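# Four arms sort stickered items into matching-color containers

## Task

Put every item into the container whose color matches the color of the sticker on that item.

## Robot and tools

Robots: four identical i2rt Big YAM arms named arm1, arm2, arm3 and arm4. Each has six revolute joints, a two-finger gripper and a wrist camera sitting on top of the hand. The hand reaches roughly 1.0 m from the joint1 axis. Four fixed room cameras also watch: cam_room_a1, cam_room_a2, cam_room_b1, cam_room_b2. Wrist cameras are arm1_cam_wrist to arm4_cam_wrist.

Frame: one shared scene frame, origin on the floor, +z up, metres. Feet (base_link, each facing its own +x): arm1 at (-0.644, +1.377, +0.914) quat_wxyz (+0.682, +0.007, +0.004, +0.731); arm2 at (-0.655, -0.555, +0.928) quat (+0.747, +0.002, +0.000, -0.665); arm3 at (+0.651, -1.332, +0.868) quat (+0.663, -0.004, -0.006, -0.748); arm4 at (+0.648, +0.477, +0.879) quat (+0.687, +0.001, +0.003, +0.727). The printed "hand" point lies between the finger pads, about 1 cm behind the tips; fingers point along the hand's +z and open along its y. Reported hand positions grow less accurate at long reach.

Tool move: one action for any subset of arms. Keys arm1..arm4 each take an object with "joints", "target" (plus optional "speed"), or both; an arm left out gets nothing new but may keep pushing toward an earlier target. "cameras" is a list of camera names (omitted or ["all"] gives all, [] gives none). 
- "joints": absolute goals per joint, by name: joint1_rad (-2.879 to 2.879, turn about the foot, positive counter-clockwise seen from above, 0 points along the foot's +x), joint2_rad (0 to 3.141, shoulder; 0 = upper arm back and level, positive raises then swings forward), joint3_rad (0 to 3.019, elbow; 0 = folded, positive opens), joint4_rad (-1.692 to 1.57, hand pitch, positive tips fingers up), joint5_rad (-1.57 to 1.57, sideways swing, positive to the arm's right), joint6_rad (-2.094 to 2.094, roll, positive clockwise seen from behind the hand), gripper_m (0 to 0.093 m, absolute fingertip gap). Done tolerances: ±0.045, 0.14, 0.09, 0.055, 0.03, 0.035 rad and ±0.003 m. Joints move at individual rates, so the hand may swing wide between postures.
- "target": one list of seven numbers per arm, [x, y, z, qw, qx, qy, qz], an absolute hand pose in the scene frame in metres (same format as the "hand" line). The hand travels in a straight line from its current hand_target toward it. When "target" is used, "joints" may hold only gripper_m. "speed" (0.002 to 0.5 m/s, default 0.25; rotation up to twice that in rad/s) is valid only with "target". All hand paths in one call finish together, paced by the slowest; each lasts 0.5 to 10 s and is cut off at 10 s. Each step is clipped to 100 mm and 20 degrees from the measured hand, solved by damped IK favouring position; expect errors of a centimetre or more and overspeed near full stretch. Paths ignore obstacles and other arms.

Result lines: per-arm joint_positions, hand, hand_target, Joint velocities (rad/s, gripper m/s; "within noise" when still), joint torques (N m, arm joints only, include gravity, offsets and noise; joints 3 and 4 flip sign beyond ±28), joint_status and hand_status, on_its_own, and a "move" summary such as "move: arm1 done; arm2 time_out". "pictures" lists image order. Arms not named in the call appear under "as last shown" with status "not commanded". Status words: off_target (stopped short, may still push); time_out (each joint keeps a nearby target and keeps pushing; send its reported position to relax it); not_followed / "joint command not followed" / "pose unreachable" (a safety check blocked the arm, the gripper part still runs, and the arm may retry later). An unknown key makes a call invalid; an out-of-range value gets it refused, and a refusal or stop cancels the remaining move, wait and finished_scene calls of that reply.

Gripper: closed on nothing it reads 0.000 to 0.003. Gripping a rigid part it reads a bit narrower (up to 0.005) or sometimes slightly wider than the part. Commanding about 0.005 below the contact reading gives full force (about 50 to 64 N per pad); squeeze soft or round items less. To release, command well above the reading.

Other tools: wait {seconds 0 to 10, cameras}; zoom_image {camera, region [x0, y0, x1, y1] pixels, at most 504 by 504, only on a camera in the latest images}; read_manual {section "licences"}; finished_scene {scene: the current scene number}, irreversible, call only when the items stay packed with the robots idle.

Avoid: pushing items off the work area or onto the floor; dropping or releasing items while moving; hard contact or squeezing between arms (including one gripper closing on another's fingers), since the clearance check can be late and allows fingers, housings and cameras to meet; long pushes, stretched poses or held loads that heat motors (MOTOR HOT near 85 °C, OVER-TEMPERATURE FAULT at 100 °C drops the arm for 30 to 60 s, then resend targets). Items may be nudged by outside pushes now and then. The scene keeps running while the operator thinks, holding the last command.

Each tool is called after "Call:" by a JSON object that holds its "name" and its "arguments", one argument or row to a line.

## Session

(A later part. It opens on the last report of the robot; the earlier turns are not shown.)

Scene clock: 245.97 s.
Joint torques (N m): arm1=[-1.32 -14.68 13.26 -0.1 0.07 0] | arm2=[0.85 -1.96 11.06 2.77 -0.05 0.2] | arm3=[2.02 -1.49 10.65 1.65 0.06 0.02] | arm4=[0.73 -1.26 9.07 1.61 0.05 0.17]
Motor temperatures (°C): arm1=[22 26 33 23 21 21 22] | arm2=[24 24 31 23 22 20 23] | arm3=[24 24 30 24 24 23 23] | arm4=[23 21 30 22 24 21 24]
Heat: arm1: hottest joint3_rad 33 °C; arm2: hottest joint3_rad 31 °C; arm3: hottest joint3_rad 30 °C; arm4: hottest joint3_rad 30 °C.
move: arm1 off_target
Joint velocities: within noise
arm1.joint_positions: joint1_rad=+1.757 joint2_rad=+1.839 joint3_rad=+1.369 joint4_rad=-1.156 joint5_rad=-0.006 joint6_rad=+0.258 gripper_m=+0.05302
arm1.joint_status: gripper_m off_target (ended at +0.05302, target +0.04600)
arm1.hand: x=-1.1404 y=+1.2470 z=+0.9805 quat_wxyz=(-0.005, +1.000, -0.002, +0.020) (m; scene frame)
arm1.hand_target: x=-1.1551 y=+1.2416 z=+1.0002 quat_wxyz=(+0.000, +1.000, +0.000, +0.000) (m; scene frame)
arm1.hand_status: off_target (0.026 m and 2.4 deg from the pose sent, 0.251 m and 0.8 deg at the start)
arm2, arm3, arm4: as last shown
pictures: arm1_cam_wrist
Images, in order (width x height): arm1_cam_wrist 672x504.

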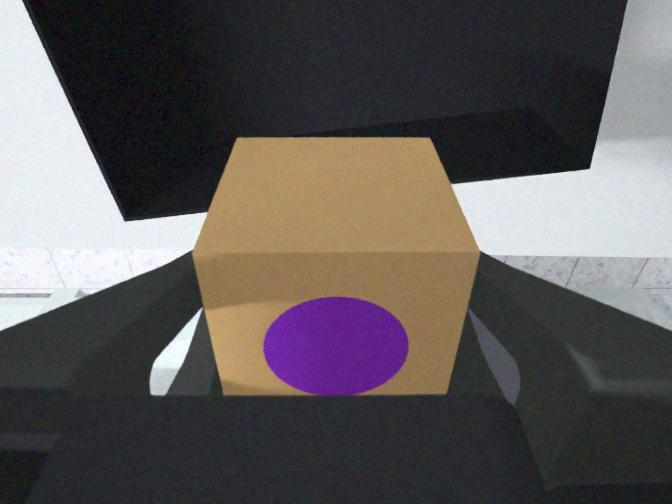

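Call:
{"name": "move", "arguments": {
  "arm2": {"joints": {"joint1_rad": 1.455, "joint2_rad": 0.365, "joint3_rad": 0.43, "joint4_rad": 0.334, "joint5_rad": 0, "joint6_rad": 0}},
  "arm4": {"joints": {"joint1_rad": 1.51, "joint2_rad": 0.365, "joint3_rad": 0.43, "joint4_rad": 0.334, "joint5_rad": 0, "joint6_rad": 0}}
}}

Scene clock: 260.87 s.
Joint torques (N m): arm1=[-1.49 -14.51 13.15 -0.08 0 0] | arm2=[0.97 -0.09 11.88 3.04 0.11 0.18] | arm3=[1.85 -1.44 10.66 1.59 0.07 0.02] | arm4=[1.14 0.85 10.13 1.81 0.15 0.14]
Motor temperatures (°C): arm1=[22 26 33 23 21 21 22] | arm2=[24 24 31 23 22 20 23] | arm3=[24 24 31 24 24 23 23] | arm4=[23 21 31 22 24 21 24]
Heat: arm1: hottest joint3_rad 33 °C; arm2: hottest joint3_rad 31 °C; arm3: hottest joint3_rad 31 °C; arm4: hottest joint3_rad 31 °C.
move: arm2 done; arm4 done
Joint velocities: within noise
arm1: as last shown
arm2.joint_positions: joint1_rad=+1.452 joint2_rad=+0.369 joint3_rad=+0.437 joint4_rad=+0.315 joint5_rad=-0.002 joint6_rad=-0.012 gripper_m=+0.09401
arm2.joint_status: all done
arm2.hand: x=-0.3534 y=-0.5575 z=+1.3767 quat_wxyz=(-0.829, +0.002, -0.559, +0.004) (m; scene frame)
arm2.hand_target: x=-0.3556 y=-0.5568 z=+1.3780 quat_wxyz=(-0.834, -0.001, -0.552, -0.001) (m; scene frame)
arm2.hand_status: not commanded
arm3.joint_positions: joint1_rad=+1.491 joint2_rad=+0.714 joint3_rad=+0.998 joint4_rad=-1.207 joint5_rad=-0.001 joint6_rad=-0.008 gripper_m=+0.09398
arm3.joint_status: not commanded
arm3.hand: x=+0.9396 y=-1.3861 z=+1.2092 quat_wxyz=(-0.317, -0.089, -0.943, +0.039) (m; scene frame)
arm3.hand_target: x=+0.9448 y=-1.3843 z=+1.2184 quat_wxyz=(-0.329, -0.088, -0.940, +0.038) (m; scene frame)
arm3.hand_status: not commanded
arm4.joint_positions: joint1_rad=+1.507 joint2_rad=+0.368 joint3_rad=+0.425 joint4_rad=+0.316 joint5_rad=-0.003 joint6_rad=-0.012 gripper_m=+0.09402
arm4.joint_status: all done
arm4.hand: x=+0.3466 y=+0.4811 z=+1.3221 quat_wxyz=(-0.006, +0.562, +0.001, -0.827) (m; scene frame)
arm4.hand_target: x=+0.3496 y=+0.4807 z=+1.3298 quat_wxyz=(-0.001, +0.551, -0.003, -0.834) (m; scene frame)
arm4.hand_status: not commanded
pictures: arm1_cam_wrist, arm2_cam_wrist, arm3_cam_wrist, arm4_cam_wrist, cam_room_a1, cam_room_a2, cam_room_b1, cam_room_b2
Images, in order (width x height): arm1_cam_wrist 672x504, arm2_cam_wrist 672x504, arm3_cam_wrist 672x504, arm4_cam_wrist 672x504, cam_room_a1 672x504, cam_room_a2 672x504, cam_room_b1 672x504, cam_room_b2 672x504.

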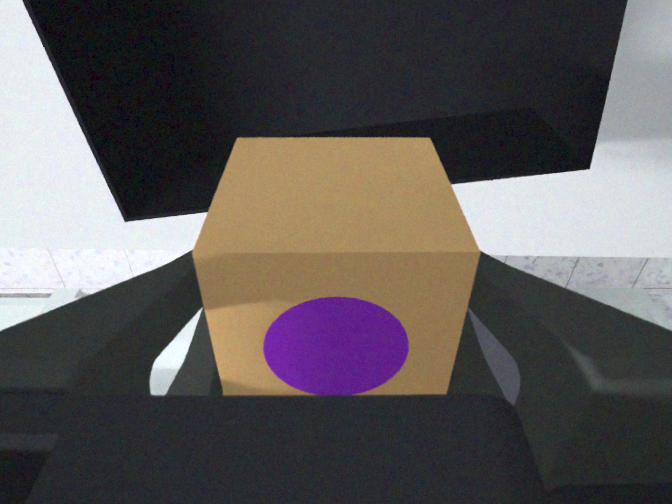

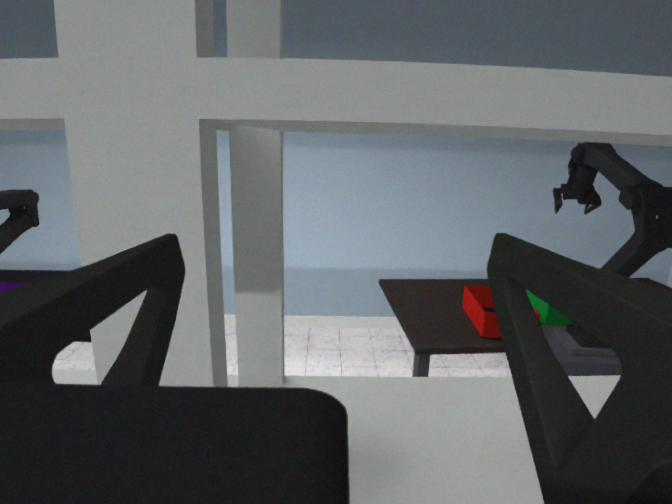

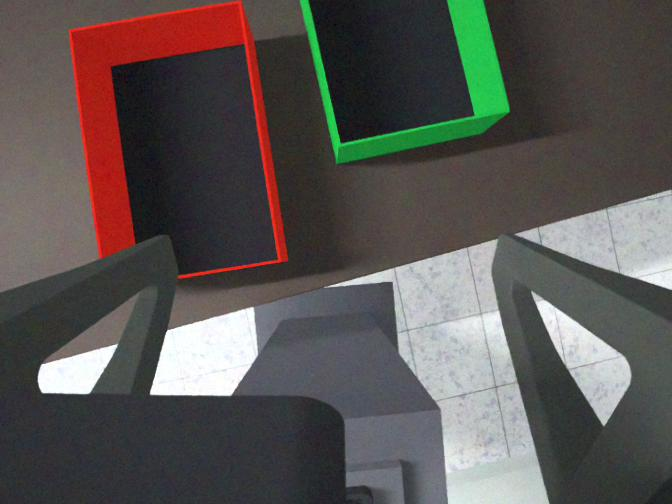

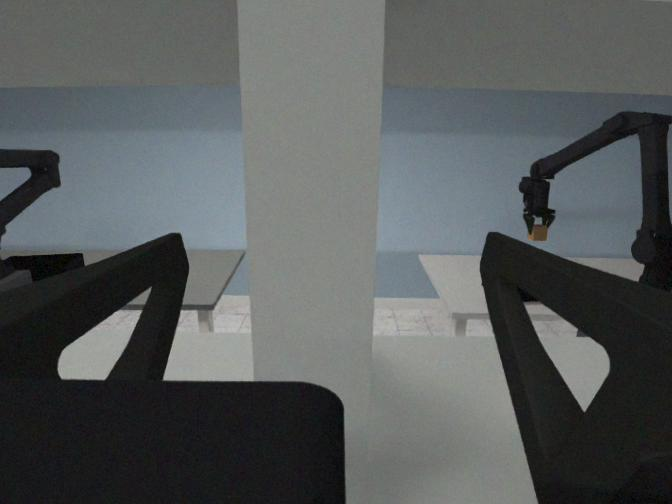

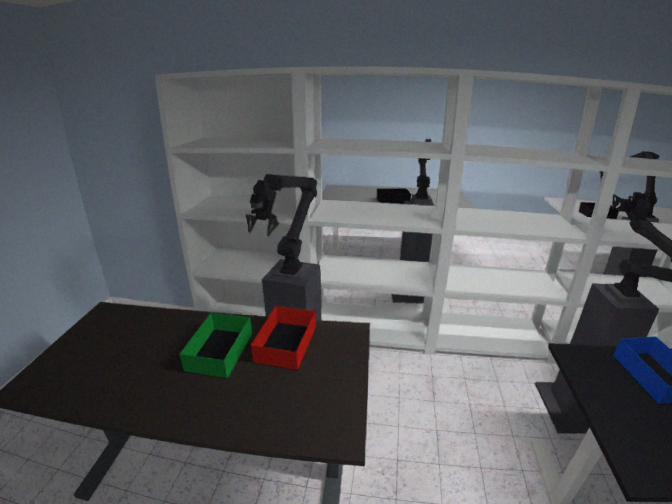

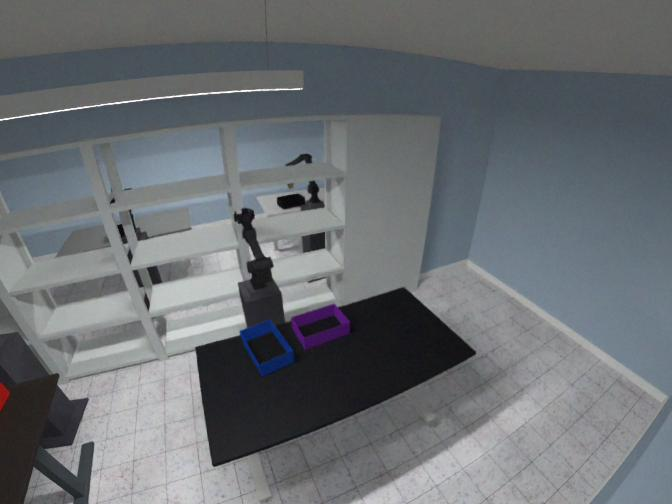

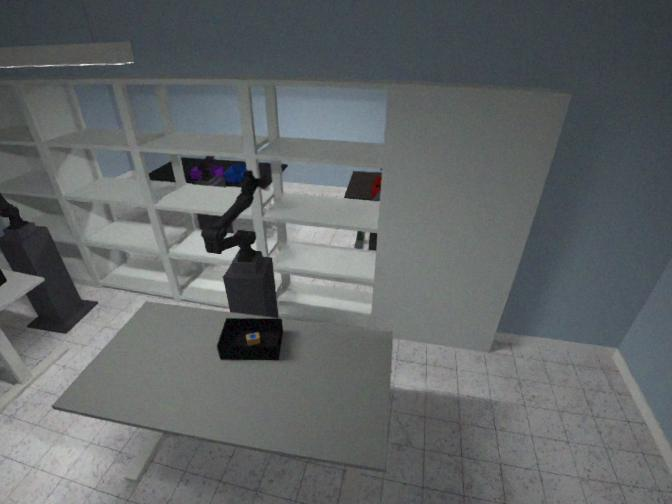

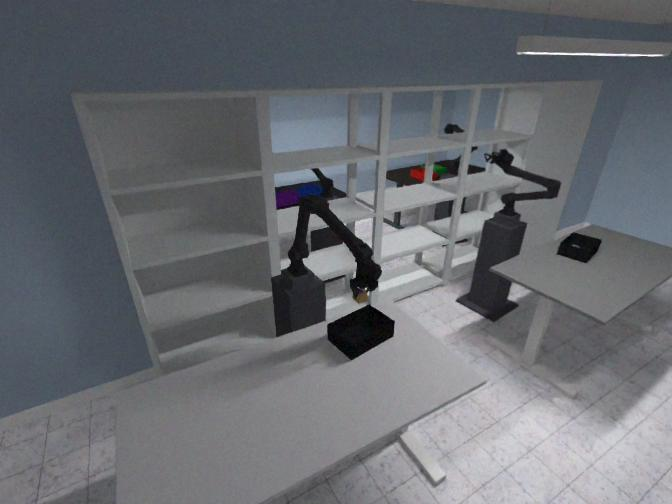

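Call:
{"name": "zoom_image", "arguments": {
  "camera": "arm2_cam_wrist",
  "region": [0, 0, 504, 400]
}}

Call:
{"name": "zoom_image", "arguments": {
  "camera": "cam_room_b2",
  "region": [240, 80, 440, 300]
}}

Call:
{"name": "zoom_image", "arguments": {
  "camera": "cam_room_a2",
  "region": [0, 100, 240, 380]
}}

Call:
{"name": "zoom_image", "arguments": {
  "camera": "arm4_cam_wrist",
  "region": [168, 0, 672, 400]
}}

Scaled by 1.000.

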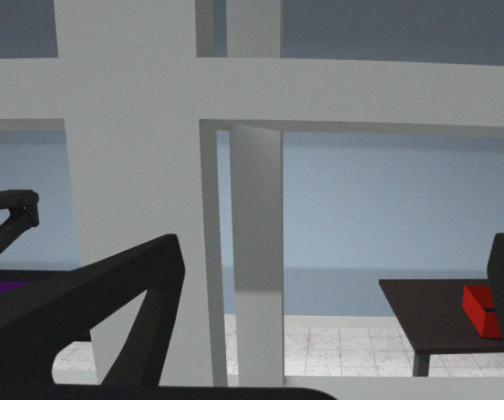

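Scaled by 2.291.

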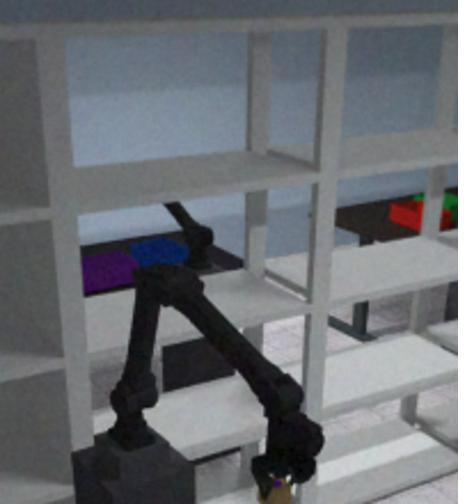

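Scaled by 1.800.

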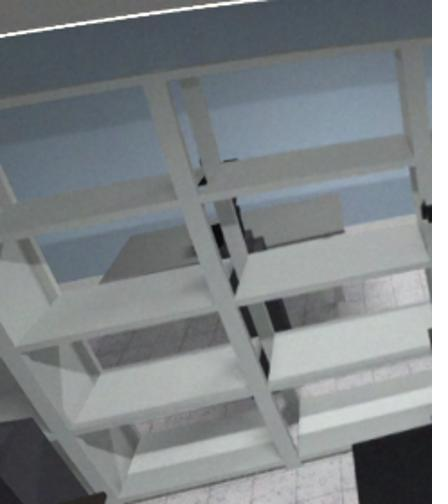

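Scaled by 1.000.

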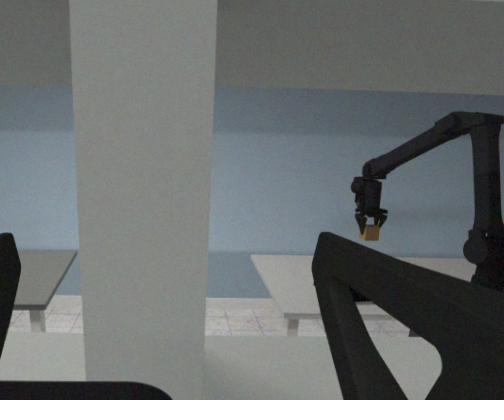

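Call:
{"name": "move", "arguments": {
  "arm2": {"target": [-0.40, -0.35, 1.30, -0.829, 0, -0.559, 0], "speed": 0.3},
  "arm4": {"target": [0.40, 0.70, 1.25, 0, 0.559, 0, -0.829], "speed": 0.3},
  "cameras": ["arm2_cam_wrist", "arm4_cam_wrist"]
}}

Scene clock: 288.90 s.
Joint torques (N m): arm1=[-1.55 -14.8 13.33 -0.09 0.04 0.04] | arm2=[0.73 -2.96 10.63 2.17 -0.32 -0.06] | arm3=[1.85 -1.61 10.65 1.68 0.06 0.03] | arm4=[0.97 -2.67 9.69 1.16 0.39 0.2]
Motor temperatures (°C): arm1=[22 27 34 23 21 21 22] | arm2=[24 24 31 23 22 20 23] | arm3=[24 24 31 24 24 23 23] | arm4=[23 21 32 22 24 21 24]
Heat: arm1: hottest joint3_rad 34 °C; arm2: hottest joint3_rad 31 °C; arm3: hottest joint3_rad 31 °C; arm4: hottest joint3_rad 32 °C.
move: arm2 done; arm4 off_target
Joint velocities: within noise
arm1, arm3: as last shown
arm2.joint_positions: joint1_rad=+2.590 joint2_rad=+0.962 joint3_rad=+0.331 joint4_rad=+1.379 joint5_rad=+0.995 joint6_rad=-0.663 gripper_m=+0.09401
arm2.joint_status: not commanded
arm2.hand: x=-0.4015 y=-0.3520 z=+1.2979 quat_wxyz=(-0.828, +0.002, -0.560, -0.004) (m; scene frame)
arm2.hand_target: x=-0.4000 y=-0.3500 z=+1.3000 quat_wxyz=(-0.829, +0.000, -0.559, +0.000) (m; scene frame)
arm2.hand_status: done (0.003 m and 0.6 deg from the pose sent, 0.226 m and 0.6 deg at the start)
arm4.joint_positions: joint1_rad=+0.329 joint2_rad=+1.027 joint3_rad=+0.328 joint4_rad=+1.474 joint5_rad=-1.035 joint6_rad=+0.720 gripper_m=+0.09402
arm4.joint_status: not commanded
arm4.hand: x=+0.4031 y=+0.6940 z=+1.2366 quat_wxyz=(+0.003, +0.565, -0.012, -0.825) (m; scene frame)
arm4.hand_target: x=+0.4004 y=+0.6996 z=+1.2497 quat_wxyz=(+0.000, +0.559, +0.000, -0.829) (m; scene frame)
arm4.hand_status: off_target (0.015 m and 1.6 deg from the pose sent, 0.237 m and 0.8 deg at the start)
pictures: arm2_cam_wrist, arm4_cam_wrist
Images, in order (width x height): arm2_cam_wrist 672x504, arm4_cam_wrist 672x504.

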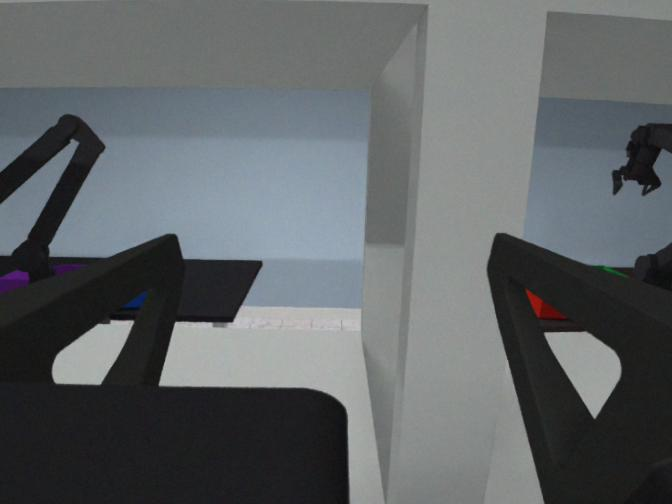

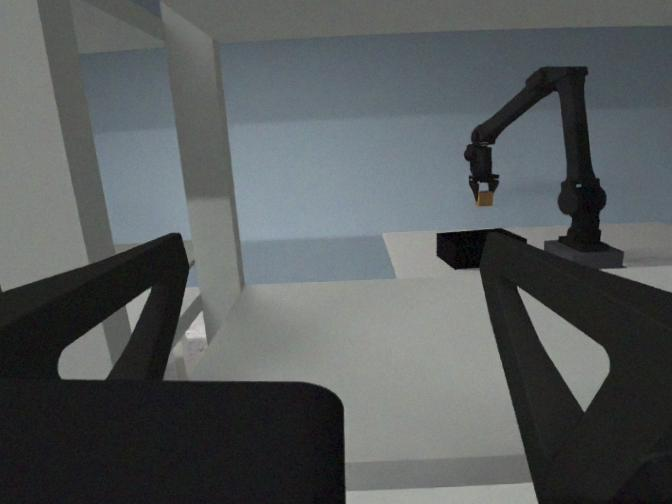

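Call:
{"name": "move", "arguments": {
  "arm1": {"joints": {"joint2_rad": 0.695, "joint3_rad": 0.350, "joint4_rad": 0.345, "joint5_rad": 0, "joint6_rad": 0}},
  "arm4": {"joints": {"joint1_rad": 0.904, "joint2_rad": 0.648, "joint3_rad": 0.430, "joint4_rad": 0.218, "joint5_rad": 0, "joint6_rad": 1.571}},
  "arm2": {"joints": {"joint1_rad": -1.5, "joint2_rad": 0.719, "joint3_rad": 1.015, "joint4_rad": -1.196, "joint5_rad": 0, "joint6_rad": 0}},
  "cameras": ["arm1_cam_wrist", "arm4_cam_wrist", "cam_room_b2"]
}}

Call:
{"name": "move", "arguments": {
  "arm1": {"joints": {"joint1_rad": -2.248}},
  "cameras": ["arm1_cam_wrist", "arm4_cam_wrist", "cam_room_b2"]
}}

Scene clock: 375.53 s.
Joint torques (N m): arm1=[-1.2 -0.38 12.55 2.93 0.09 -0.1] | arm2=[0.5 -4.42 15.38 1.43 -0.16 0.18] | arm3=[1.96 -1.38 10.65 1.66 0.06 0.03] | arm4=[1.38 -1.96 12.25 0.95 0.18 0.08]
Motor temperatures (°C): arm1=[21 27 35 23 21 21 23] | arm2=[24 24 32 23 22 20 23] | arm3=[24 24 31 24 24 23 23] | arm4=[23 21 34 22 25 21 24]
Heat: arm1: hottest joint3_rad 35 °C; arm2: hottest joint3_rad 32 °C; arm3: hottest joint3_rad 31 °C; arm4: hottest joint3_rad 34 °C.
move: arm1 done; arm2 done; arm4 done
Joint velocities: within noise
arm1.joint_positions: joint1_rad=+1.757 joint2_rad=+0.702 joint3_rad=+0.339 joint4_rad=+0.318 joint5_rad=-0.002 joint6_rad=+0.008 gripper_m=+0.05302
arm1.joint_status: all done
arm1.hand: x=-1.0065 y=+1.2812 z=+1.1999 quat_wxyz=(+0.089, +0.712, +0.091, -0.691) (m; scene frame)
arm1.hand_target: x=-1.0067 y=+1.2804 z=+1.2156 quat_wxyz=(+0.089, +0.696, +0.092, -0.707) (m; scene frame)
arm1.hand_status: not commanded
arm2.joint_positions: joint1_rad=-1.496 joint2_rad=+0.730 joint3_rad=+0.973 joint4_rad=-1.183 joint5_rad=+0.003 joint6_rad=-0.011 gripper_m=+0.09407
arm2.joint_status: all done
arm2.hand: x=-0.9512 y=-0.6125 z=+1.2544 quat_wxyz=(-0.025, -0.946, -0.096, +0.308) (m; scene frame)
arm2.hand_target: x=-0.9502 y=-0.6119 z=+1.2771 quat_wxyz=(-0.029, -0.941, -0.089, +0.327) (m; scene frame)
arm2.hand_status: not commanded
arm3: as last shown
arm4.joint_positions: joint1_rad=+0.900 joint2_rad=+0.644 joint3_rad=+0.392 joint4_rad=+0.230 joint5_rad=-0.003 joint6_rad=+1.557 gripper_m=+0.09404
arm4.joint_status: all done
arm4.hand: x=+0.3424 y=+0.6950 z=+1.1910 quat_wxyz=(+0.320, +0.332, -0.632, -0.622) (m; scene frame)
arm4.hand_target: x=+0.3384 y=+0.6966 z=+1.2105 quat_wxyz=(+0.329, +0.324, -0.627, -0.627) (m; scene frame)
arm4.hand_status: not commanded
pictures: arm1_cam_wrist, arm4_cam_wrist, cam_room_b2
Images, in order (width x height): arm1_cam_wrist 672x504, arm4_cam_wrist 672x504, cam_room_b2 672x504.

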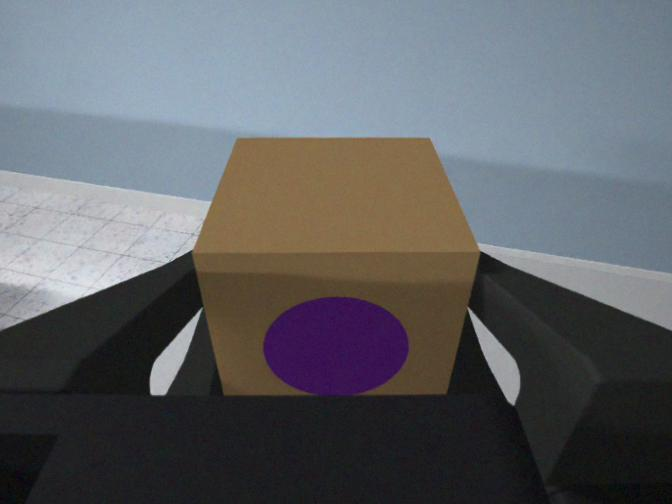

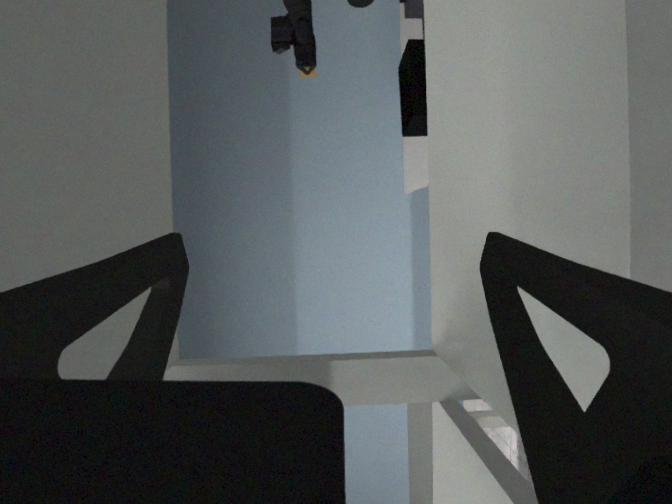

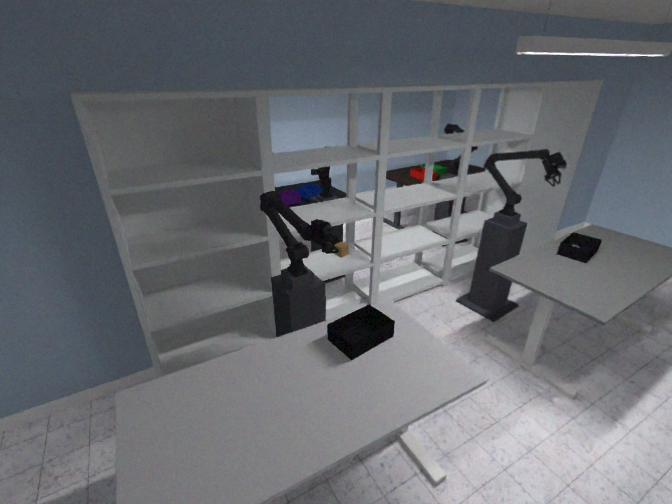

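Scene clock: 378.20 s.
Joint torques (N m): arm1=[-2.02 0.26 12.29 2.89 -0.05 -0.02] | arm2=[0.38 -4.37 15.38 1.42 -0.16 0.19] | arm3=[1.96 -1.32 10.65 1.65 0.06 0.03] | arm4=[1.14 -1.38 12.25 0.94 0.19 0.09]
Motor temperatures (°C): arm1=[21 27 36 23 21 21 23] | arm2=[24 24 33 23 22 20 23] | arm3=[24 24 31 24 24 23 23] | arm4=[23 21 34 22 25 21 24]
Heat: arm1: hottest joint3_rad 36 °C; arm2: hottest joint3_rad 33 °C; arm3: hottest joint3_rad 31 °C; arm4: hottest joint3_rad 34 °C.
move: arm1 done
Joint velocities: within noise
arm1.joint_positions: joint1_rad=-2.243 joint2_rad=+0.702 joint3_rad=+0.339 joint4_rad=+0.318 joint5_rad=+0.002 joint6_rad=+0.006 gripper_m=+0.05306
arm1.joint_status: all done
arm1.hand: x=-0.3275 y=+1.1605 z=+1.1889 quat_wxyz=(-0.655, -0.217, -0.695, +0.205) (m; scene frame)
arm1.hand_target: x=-0.3276 y=+1.1589 z=+1.2047 quat_wxyz=(-0.669, -0.211, -0.680, +0.213) (m; scene frame)
arm1.hand_status: not commanded
arm2, arm3, arm4: as last shown
arm2.hand_target: x=-0.9503 y=-0.6119 z=+1.2772 quat_wxyz=(-0.029, -0.940, -0.089, +0.327) (m; scene frame)
pictures: arm1_cam_wrist, arm4_cam_wrist, cam_room_b2
Images, in order (width x height): arm1_cam_wrist 672x504, arm4_cam_wrist 672x504, cam_room_b2 672x504.

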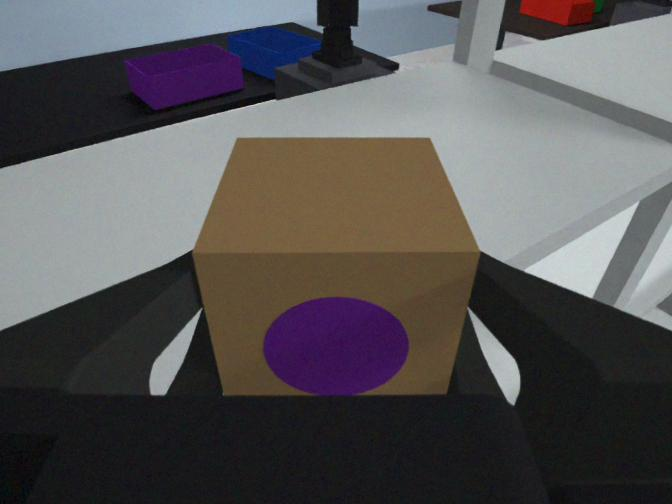

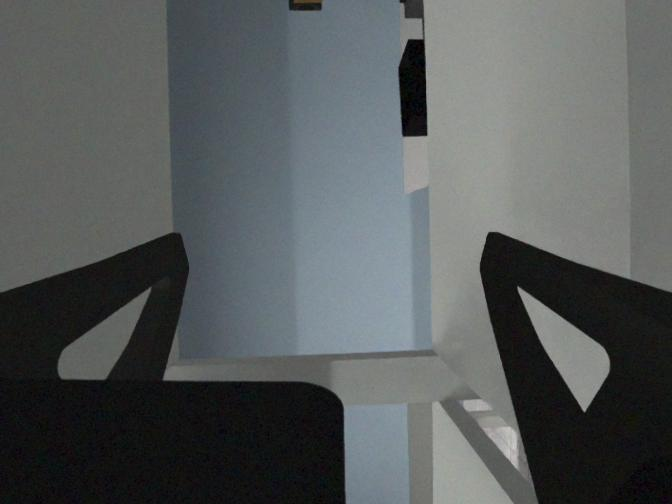

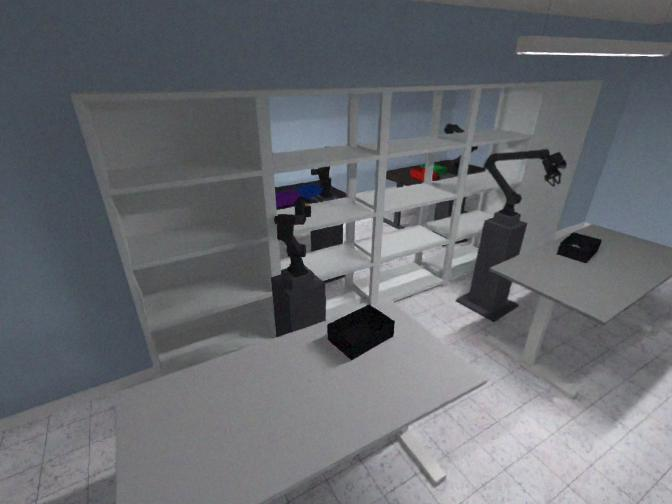

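Call:
{"name": "move", "arguments": {
  "arm1": {"target": [0.0, 0.93, 1.22, 0.6747, 0.2114, 0.6747, -0.2114], "speed": 0.25},
  "arm4": {"target": [0.131, 0.838, 1.22, -0.3268, -0.3268, 0.6270, 0.6270], "speed": 0.25},
  "cameras": ["arm1_cam_wrist", "arm4_cam_wrist", "cam_room_b2", "cam_room_a2"]
}}

Scene clock: 385.80 s.
Joint torques (N m): arm1=[-2.32 -15.91 16.29 1.47 -0.05 0.03] | arm2=[0.38 -4.31 15.38 1.43 -0.16 0.19] | arm3=[1.85 -1.44 10.65 1.66 0.07 0.03] | arm4=[1.55 -12.16 12.16 1.84 0.21 0.01]
Motor temperatures (°C): arm1=[21 27 36 23 21 21 23] | arm2=[24 24 34 22 22 20 23] | arm3=[24 24 31 24 24 23 23] | arm4=[23 21 35 22 25 21 24]
Heat: arm1: hottest joint3_rad 36 °C; arm2: hottest joint3_rad 34 °C; arm3: hottest joint3_rad 31 °C; arm4: hottest joint3_rad 35 °C.
move: arm1 off_target; arm4 off_target
Joint velocities: within noise
arm1.joint_positions: joint1_rad=-2.243 joint2_rad=+1.833 joint3_rad=+1.322 joint4_rad=+0.467 joint5_rad=-0.001 joint6_rad=+0.006 gripper_m=+0.05306
arm1.joint_status: not commanded
arm1.hand: x=-0.0101 y=+0.9423 z=+1.1846 quat_wxyz=(-0.656, -0.215, -0.694, +0.204) (m; scene frame)
arm1.hand_target: x=-0.0026 y=+0.9319 z=+1.2199 quat_wxyz=(-0.675, -0.211, -0.675, +0.211) (m; scene frame)
arm1.hand_status: off_target (0.039 m and 3.3 deg from the pose sent, 0.402 m and 3.4 deg at the start)
arm2, arm3: as last shown
arm4.joint_positions: joint1_rad=+0.901 joint2_rad=+1.432 joint3_rad=+0.925 joint4_rad=+0.460 joint5_rad=+0.002 joint6_rad=+1.557 gripper_m=+0.09404
arm4.joint_status: not commanded
arm4.hand: x=+0.1459 y=+0.8339 z=+1.1983 quat_wxyz=(+0.315, +0.335, -0.641, -0.615) (m; scene frame)
arm4.hand_target: x=+0.1325 y=+0.8371 z=+1.2199 quat_wxyz=(+0.327, +0.327, -0.627, -0.627) (m; scene frame)
arm4.hand_status: off_target (0.027 m and 2.6 deg from the pose sent, 0.257 m and 1.3 deg at the start)
pictures: arm1_cam_wrist, arm4_cam_wrist, cam_room_a2, cam_room_b2
Images, in order (width x height): arm1_cam_wrist 672x504, arm4_cam_wrist 672x504, cam_room_a2 672x504, cam_room_b2 672x504.

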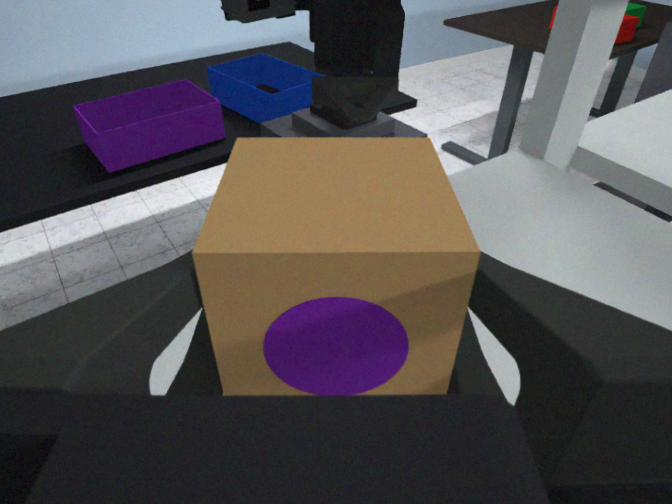

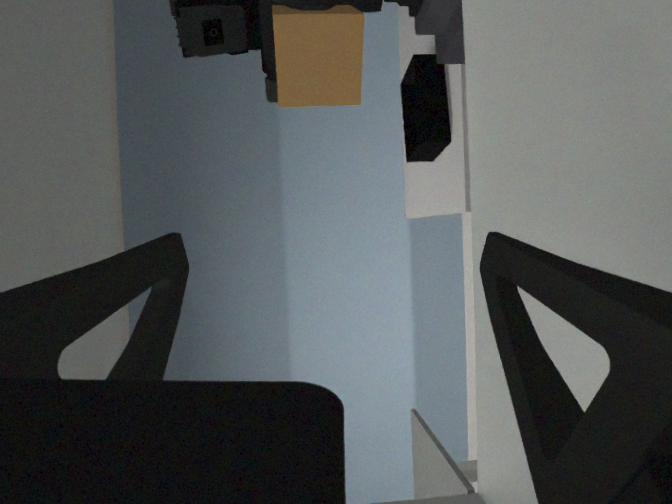

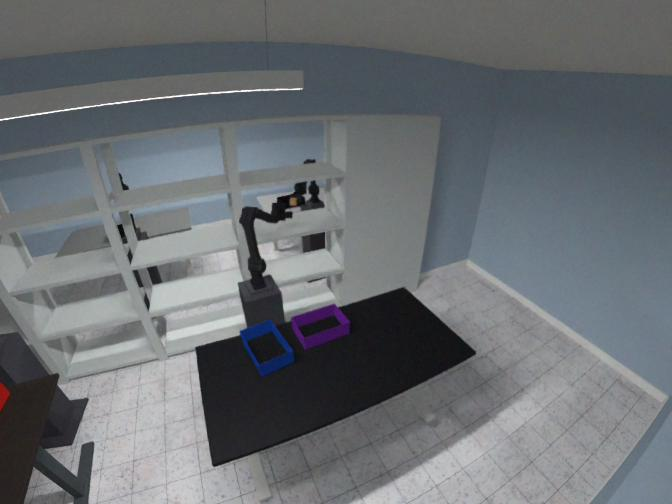

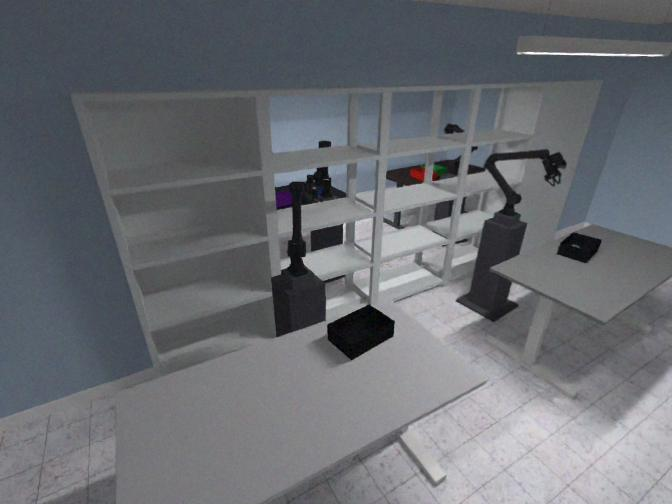

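Call:
{"name": "move", "arguments": {
  "arm4": {"target": [0.067, 0.884, 1.228, -0.3348, -0.3185, 0.6111, 0.6425], "speed": 0.15},
  "cameras": ["arm1_cam_wrist", "arm4_cam_wrist"]
}}

Scene clock: 411.37 s.
Joint torques (N m): arm1=[-1.85 -15.5 16.54 1.54 -0.02 0.03] | arm2=[0.5 -4.31 15.39 1.43 -0.16 0.18] | arm3=[2.02 -1.49 10.63 1.65 0.06 0.03] | arm4=[1.2 -15.56 12.56 2 0.11 0.04]
Motor temperatures (°C): arm1=[21 26 41 23 21 21 23] | arm2=[24 24 36 22 22 20 23] | arm3=[24 24 31 24 24 23 23] | arm4=[23 22 38 22 24 21 24]
Heat: arm1: hottest joint3_rad 41 °C; arm2: hottest joint3_rad 36 °C; arm3: hottest joint3_rad 31 °C; arm4: hottest joint3_rad 38 °C.
move: arm4 off_target
Joint velocities: within noise
arm1, arm2, arm3: as last shown
arm4.joint_positions: joint1_rad=+0.901 joint2_rad=+1.627 joint3_rad=+1.142 joint4_rad=+0.484 joint5_rad=+0.002 joint6_rad=+1.557 gripper_m=+0.09404
arm4.joint_status: not commanded
arm4.hand: x=+0.0818 y=+0.8792 z=+1.2067 quat_wxyz=(+0.323, +0.327, -0.626, -0.630) (m; scene frame)
arm4.hand_target: x=+0.0687 y=+0.8830 z=+1.2277 quat_wxyz=(+0.335, +0.318, -0.611, -0.642) (m; scene frame)
arm4.hand_status: off_target (0.026 m and 2.9 deg from the pose sent, 0.098 m and 5.5 deg at the start)
pictures: arm1_cam_wrist, arm4_cam_wrist
Images, in order (width x height): arm1_cam_wrist 672x504, arm4_cam_wrist 672x504.

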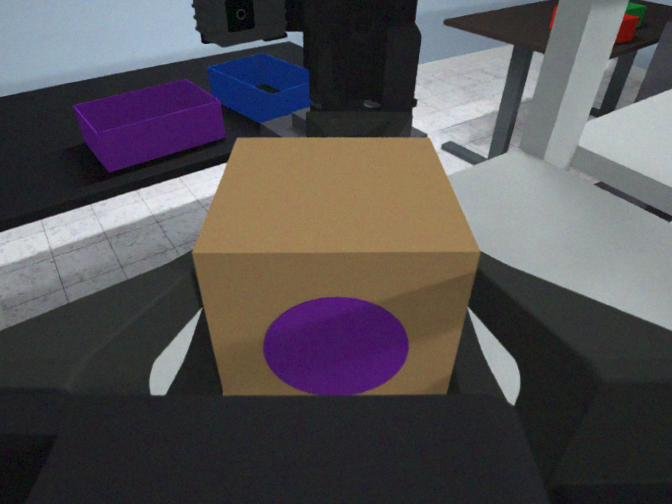

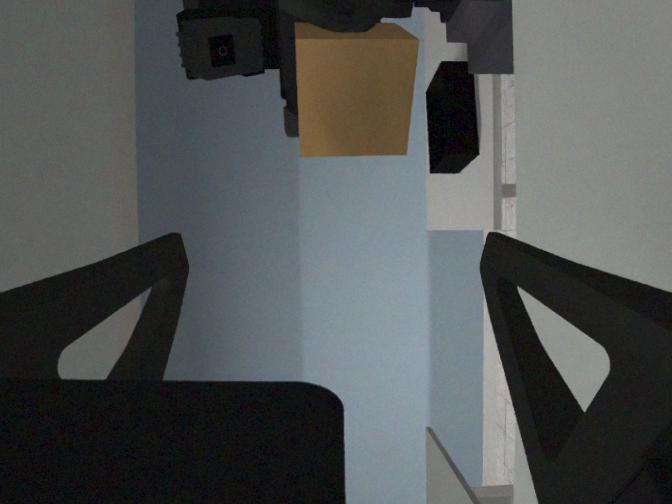

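Call:
{"name": "move", "arguments": {
  "arm4": {"target": [0.034, 0.925, 1.219, -0.3348, -0.3185, 0.6111, 0.6425], "speed": 0.12},
  "cameras": ["arm1_cam_wrist", "arm4_cam_wrist"]
}}

Scene clock: 426.20 s.
Joint torques (N m): arm1=[-2.32 -16.03 16.44 1.8 -0.09 0.03] | arm2=[0.38 -4.31 15.35 1.42 -0.16 0.18] | arm3=[1.9 -1.44 10.66 1.65 0.06 0.03] | arm4=[0.67 -18.02 12.82 1.39 -0.06 0.02]
Motor temperatures (°C): arm1=[21 26 42 23 21 21 23] | arm2=[24 24 37 22 22 20 23] | arm3=[24 24 32 24 24 23 23] | arm4=[23 23 39 22 24 21 24]
Heat: arm1: hottest joint3_rad 42 °C; arm2: hottest joint3_rad 37 °C; arm3: hottest joint3_rad 32 °C; arm4: hottest joint3_rad 39 °C.
move: arm4 off_target
Joint velocities: within noise
arm1, arm2, arm3: as last shown
arm4.joint_positions: joint1_rad=+0.890 joint2_rad=+1.755 joint3_rad=+1.291 joint4_rad=+0.484 joint5_rad=-0.019 joint6_rad=+1.557 gripper_m=+0.09404
arm4.joint_status: not commanded
arm4.hand: x=+0.0431 y=+0.9122 z=+1.2046 quat_wxyz=(+0.329, +0.327, -0.618, -0.635) (m; scene frame)
arm4.hand_target: x=+0.0353 y=+0.9240 z=+1.2190 quat_wxyz=(+0.335, +0.319, -0.611, -0.643) (m; scene frame)
arm4.hand_status: off_target (0.021 m and 1.7 deg from the pose sent, 0.067 m and 2.9 deg at the start)
pictures: arm1_cam_wrist, arm4_cam_wrist
Images, in order (width x height): arm1_cam_wrist 672x504, arm4_cam_wrist 672x504.

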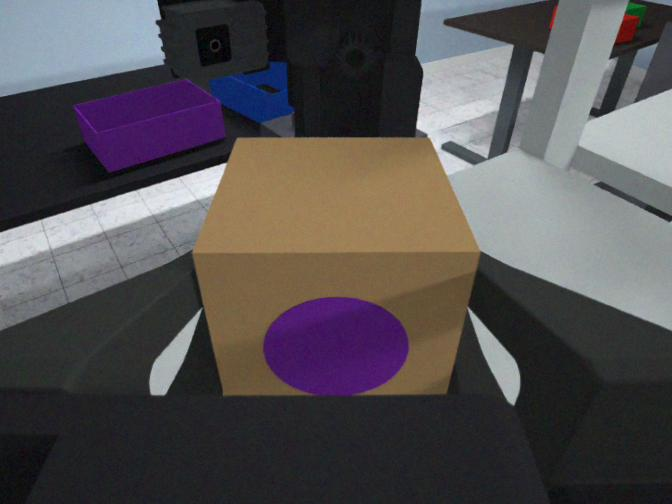

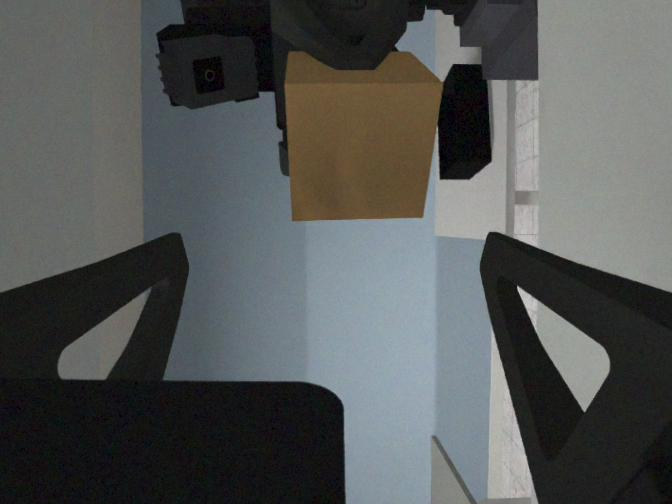

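Call:
{"name": "move", "arguments": {
  "arm4": {"target": [0.0157, 0.9525, 1.203, -0.3348, -0.3185, 0.6111, 0.6425], "speed": 0.12},
  "cameras": ["arm4_cam_wrist"]
}}

Scene clock: 434.73 s.
Joint torques (N m): arm1=[-2.49 -15.68 16.4 1.59 -0.02 0.03] | arm2=[0.5 -4.25 15.39 1.42 -0.15 0.19] | arm3=[1.9 -1.38 10.63 1.62 0.07 0.03] | arm4=[0.56 -18.96 12.7 1.55 -0.06 0.02]
Motor temperatures (°C): arm1=[21 26 43 23 21 21 23] | arm2=[24 24 37 22 22 20 23] | arm3=[24 24 32 24 24 23 23] | arm4=[23 23 41 22 24 21 24]
Heat: arm1: hottest joint3_rad 43 °C; arm2: hottest joint3_rad 37 °C; arm3: hottest joint3_rad 32 °C; arm4: hottest joint3_rad 41 °C.
move: arm4 off_target
Joint velocities: within noise
arm1, arm2, arm3: as last shown
arm4.joint_positions: joint1_rad=+0.870 joint2_rad=+1.845 joint3_rad=+1.377 joint4_rad=+0.484 joint5_rad=-0.038 joint6_rad=+1.557 gripper_m=+0.09404
arm4.joint_status: not commanded
arm4.hand: x=+0.0250 y=+0.9403 z=+1.1892 quat_wxyz=(+0.328, +0.327, -0.619, -0.634) (m; scene frame)
arm4.hand_target: x=+0.0170 y=+0.9515 z=+1.2028 quat_wxyz=(+0.335, +0.319, -0.611, -0.643) (m; scene frame)
arm4.hand_status: off_target (0.021 m and 1.9 deg from the pose sent, 0.049 m and 1.7 deg at the start)
pictures: arm4_cam_wrist
Images, in order (width x height): arm4_cam_wrist 672x504.

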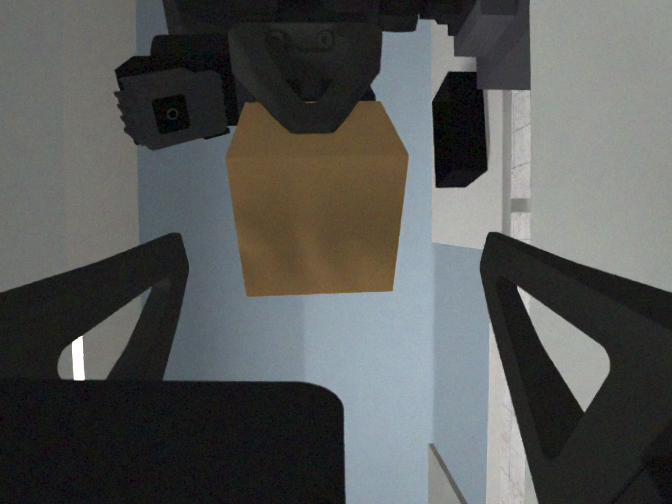

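Call:
{"name": "move", "arguments": {
  "arm4": {"target": [-0.0138, 0.9725, 1.211, -0.3348, -0.3185, 0.6111, 0.6425], "speed": 0.1},
  "cameras": ["arm4_cam_wrist", "arm1_cam_wrist"]
}}

Scene clock: 441.33 s.
Joint torques (N m): arm1=[-2.67 -15.62 16.35 1.61 -0.03 0.05] | arm2=[0.44 -4.25 15.36 1.42 -0.16 0.19] | arm3=[1.85 -1.44 10.66 1.65 0.07 0.02] | arm4=[0.62 -19.72 12.89 1.07 0.07 0.05]
Motor temperatures (°C): arm1=[21 26 43 23 21 21 23] | arm2=[24 24 38 22 22 20 23] | arm3=[24 24 32 24 24 23 23] | arm4=[23 23 41 22 24 21 24]
Heat: arm1: hottest joint3_rad 43 °C; arm2: hottest joint3_rad 38 °C; arm3: hottest joint3_rad 32 °C; arm4: hottest joint3_rad 41 °C.
move: arm4 off_target
Joint velocities: within noise
arm1, arm2: as last shown
arm3.joint_positions: joint1_rad=+1.491 joint2_rad=+0.714 joint3_rad=+0.998 joint4_rad=-1.207 joint5_rad=-0.001 joint6_rad=-0.008 gripper_m=+0.09398
arm3.joint_status: not commanded
arm3.hand: x=+0.9396 y=-1.3861 z=+1.2092 quat_wxyz=(-0.317, -0.089, -0.943, +0.039) (m; scene frame)
arm3.hand_target: x=+0.9448 y=-1.3843 z=+1.2184 quat_wxyz=(-0.329, -0.088, -0.940, +0.038) (m; scene frame)
arm3.hand_status: not commanded
arm4.joint_positions: joint1_rad=+0.870 joint2_rad=+1.915 joint3_rad=+1.521 joint4_rad=+0.433 joint5_rad=-0.038 joint6_rad=+1.557 gripper_m=+0.09404
arm4.joint_status: not commanded
arm4.hand: x=-0.0031 y=+0.9616 z=+1.2078 quat_wxyz=(+0.331, +0.324, -0.612, -0.641) (m; scene frame)
arm4.hand_target: x=-0.0127 y=+0.9717 z=+1.2107 quat_wxyz=(+0.335, +0.318, -0.611, -0.643) (m; scene frame)
arm4.hand_status: off_target (0.016 m and 0.7 deg from the pose sent, 0.055 m and 1.8 deg at the start)
pictures: arm1_cam_wrist, arm4_cam_wrist
Images, in order (width x height): arm1_cam_wrist 672x504, arm4_cam_wrist 672x504.

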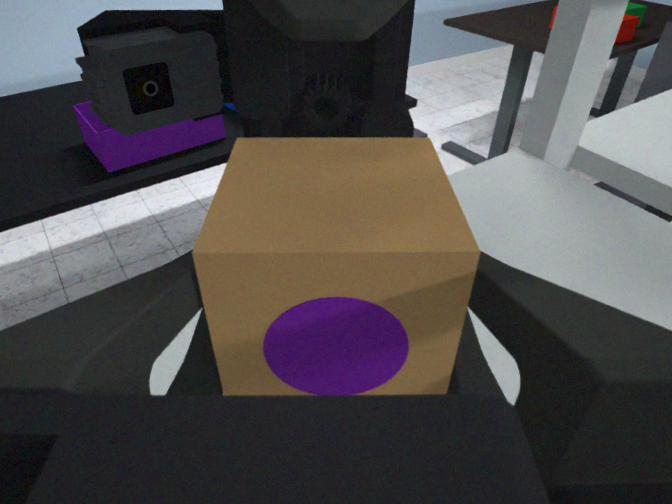

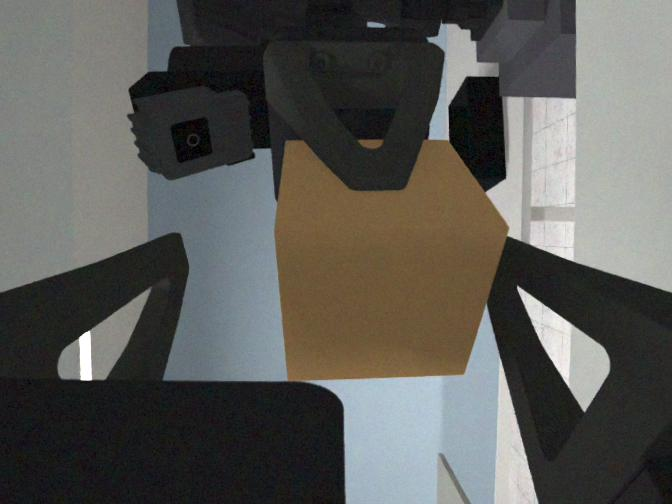

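Call:
{"name": "move", "arguments": {
  "arm4": {"target": [-0.0138, 0.9725, 1.203, -0.3348, -0.3185, 0.6111, 0.6425], "speed": 0.1},
  "cameras": ["arm4_cam_wrist"]
}}

Scene clock: 450.20 s.
Joint torques (N m): arm1=[-2.61 -15.68 16.5 1.57 -0.02 0.05] | arm2=[0.32 -4.37 15.38 1.42 -0.15 0.18] | arm3=[1.79 -1.49 10.63 1.65 0.04 0.04] | arm4=[1.2 -19.6 12.37 1.65 0.11 0.03]
Motor temperatures (°C): arm1=[21 26 43 23 21 21 23] | arm2=[24 24 38 22 22 20 23] | arm3=[24 24 32 24 24 23 23] | arm4=[23 24 43 22 24 21 24]
Heat: arm1: hottest joint3_rad 43 °C; arm2: hottest joint3_rad 38 °C; arm3: hottest joint3_rad 32 °C; arm4: hottest joint3_rad 43 °C.
move: arm4 off_target
Joint velocities: within noise
arm1, arm2, arm3: as last shown
arm4.joint_positions: joint1_rad=+0.870 joint2_rad=+1.921 joint3_rad=+1.521 joint4_rad=+0.433 joint5_rad=-0.038 joint6_rad=+1.557 gripper_m=+0.09404
arm4.joint_status: not commanded
arm4.hand: x=-0.0042 y=+0.9624 z=+1.2023 quat_wxyz=(+0.330, +0.325, -0.614, -0.639) (m; scene frame)
arm4.hand_target: x=-0.0129 y=+0.9719 z=+1.2027 quat_wxyz=(+0.335, +0.319, -0.611, -0.643) (m; scene frame)
arm4.hand_status: off_target (0.014 m and 1.0 deg from the pose sent, 0.016 m and 0.7 deg at the start)
pictures: arm4_cam_wrist
Images, in order (width x height): arm4_cam_wrist 672x504.

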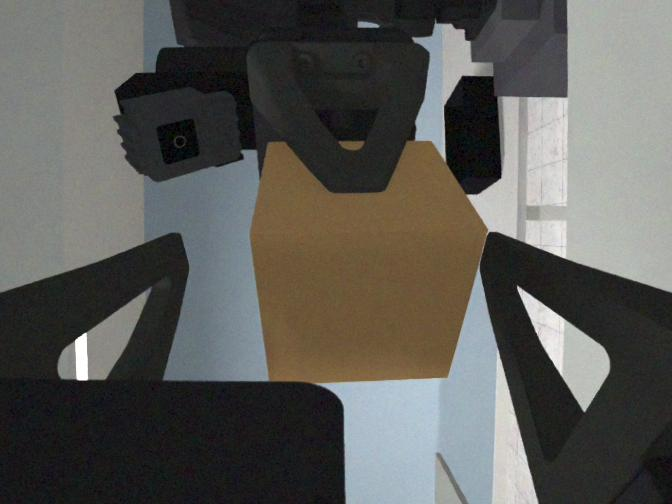

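Call:
{"name": "move", "arguments": {
  "arm4": {"target": [-0.0138, 0.9725, 1.194, -0.3348, -0.3185, 0.6111, 0.6425], "speed": 0.1},
  "cameras": ["arm4_cam_wrist"]
}}

Scene clock: 453.60 s.
Joint torques (N m): arm1=[-2.73 -15.91 16.47 1.36 -0.01 0.02] | arm2=[0.5 -4.31 15.36 1.43 -0.16 0.18] | arm3=[1.85 -1.55 10.63 1.62 0.05 0.03] | arm4=[0.67 -20.19 11.49 2.07 0.08 0.05]
Motor temperatures (°C): arm1=[21 26 44 23 21 21 23] | arm2=[24 24 38 22 22 20 23] | arm3=[24 24 32 24 24 23 23] | arm4=[23 24 43 22 24 21 24]
Heat: arm1: hottest joint3_rad 44 °C; arm2: hottest joint3_rad 38 °C; arm3: hottest joint3_rad 32 °C; arm4: hottest joint3_rad 43 °C.
move: arm4 off_target
Joint velocities: within noise
arm1, arm3: as last shown
arm2.joint_positions: joint1_rad=-1.496 joint2_rad=+0.730 joint3_rad=+0.973 joint4_rad=-1.183 joint5_rad=+0.003 joint6_rad=-0.011 gripper_m=+0.09407
arm2.joint_status: not commanded
arm2.hand: x=-0.9512 y=-0.6125 z=+1.2544 quat_wxyz=(-0.025, -0.946, -0.096, +0.308) (m; scene frame)
arm2.hand_target: x=-0.9503 y=-0.6119 z=+1.2772 quat_wxyz=(-0.029, -0.940, -0.089, +0.327) (m; scene frame)
arm2.hand_status: not commanded
arm4.joint_positions: joint1_rad=+0.870 joint2_rad=+1.931 joint3_rad=+1.521 joint4_rad=+0.439 joint5_rad=-0.038 joint6_rad=+1.557 gripper_m=+0.09404
arm4.joint_status: not commanded
arm4.hand: x=-0.0057 y=+0.9634 z=+1.1959 quat_wxyz=(+0.330, +0.325, -0.616, -0.638) (m; scene frame)
arm4.hand_target: x=-0.0131 y=+0.9720 z=+1.1938 quat_wxyz=(+0.335, +0.319, -0.611, -0.642) (m; scene frame)
arm4.hand_status: off_target (0.012 m and 1.2 deg from the pose sent, 0.016 m and 1.0 deg at the start)
pictures: arm4_cam_wrist
Images, in order (width x height): arm4_cam_wrist 672x504.

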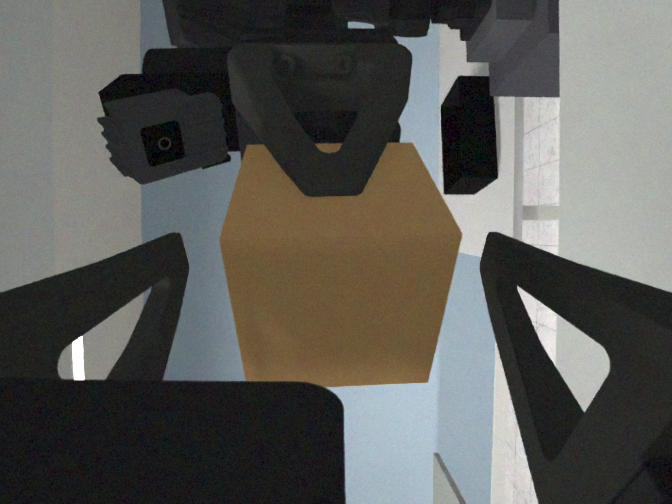

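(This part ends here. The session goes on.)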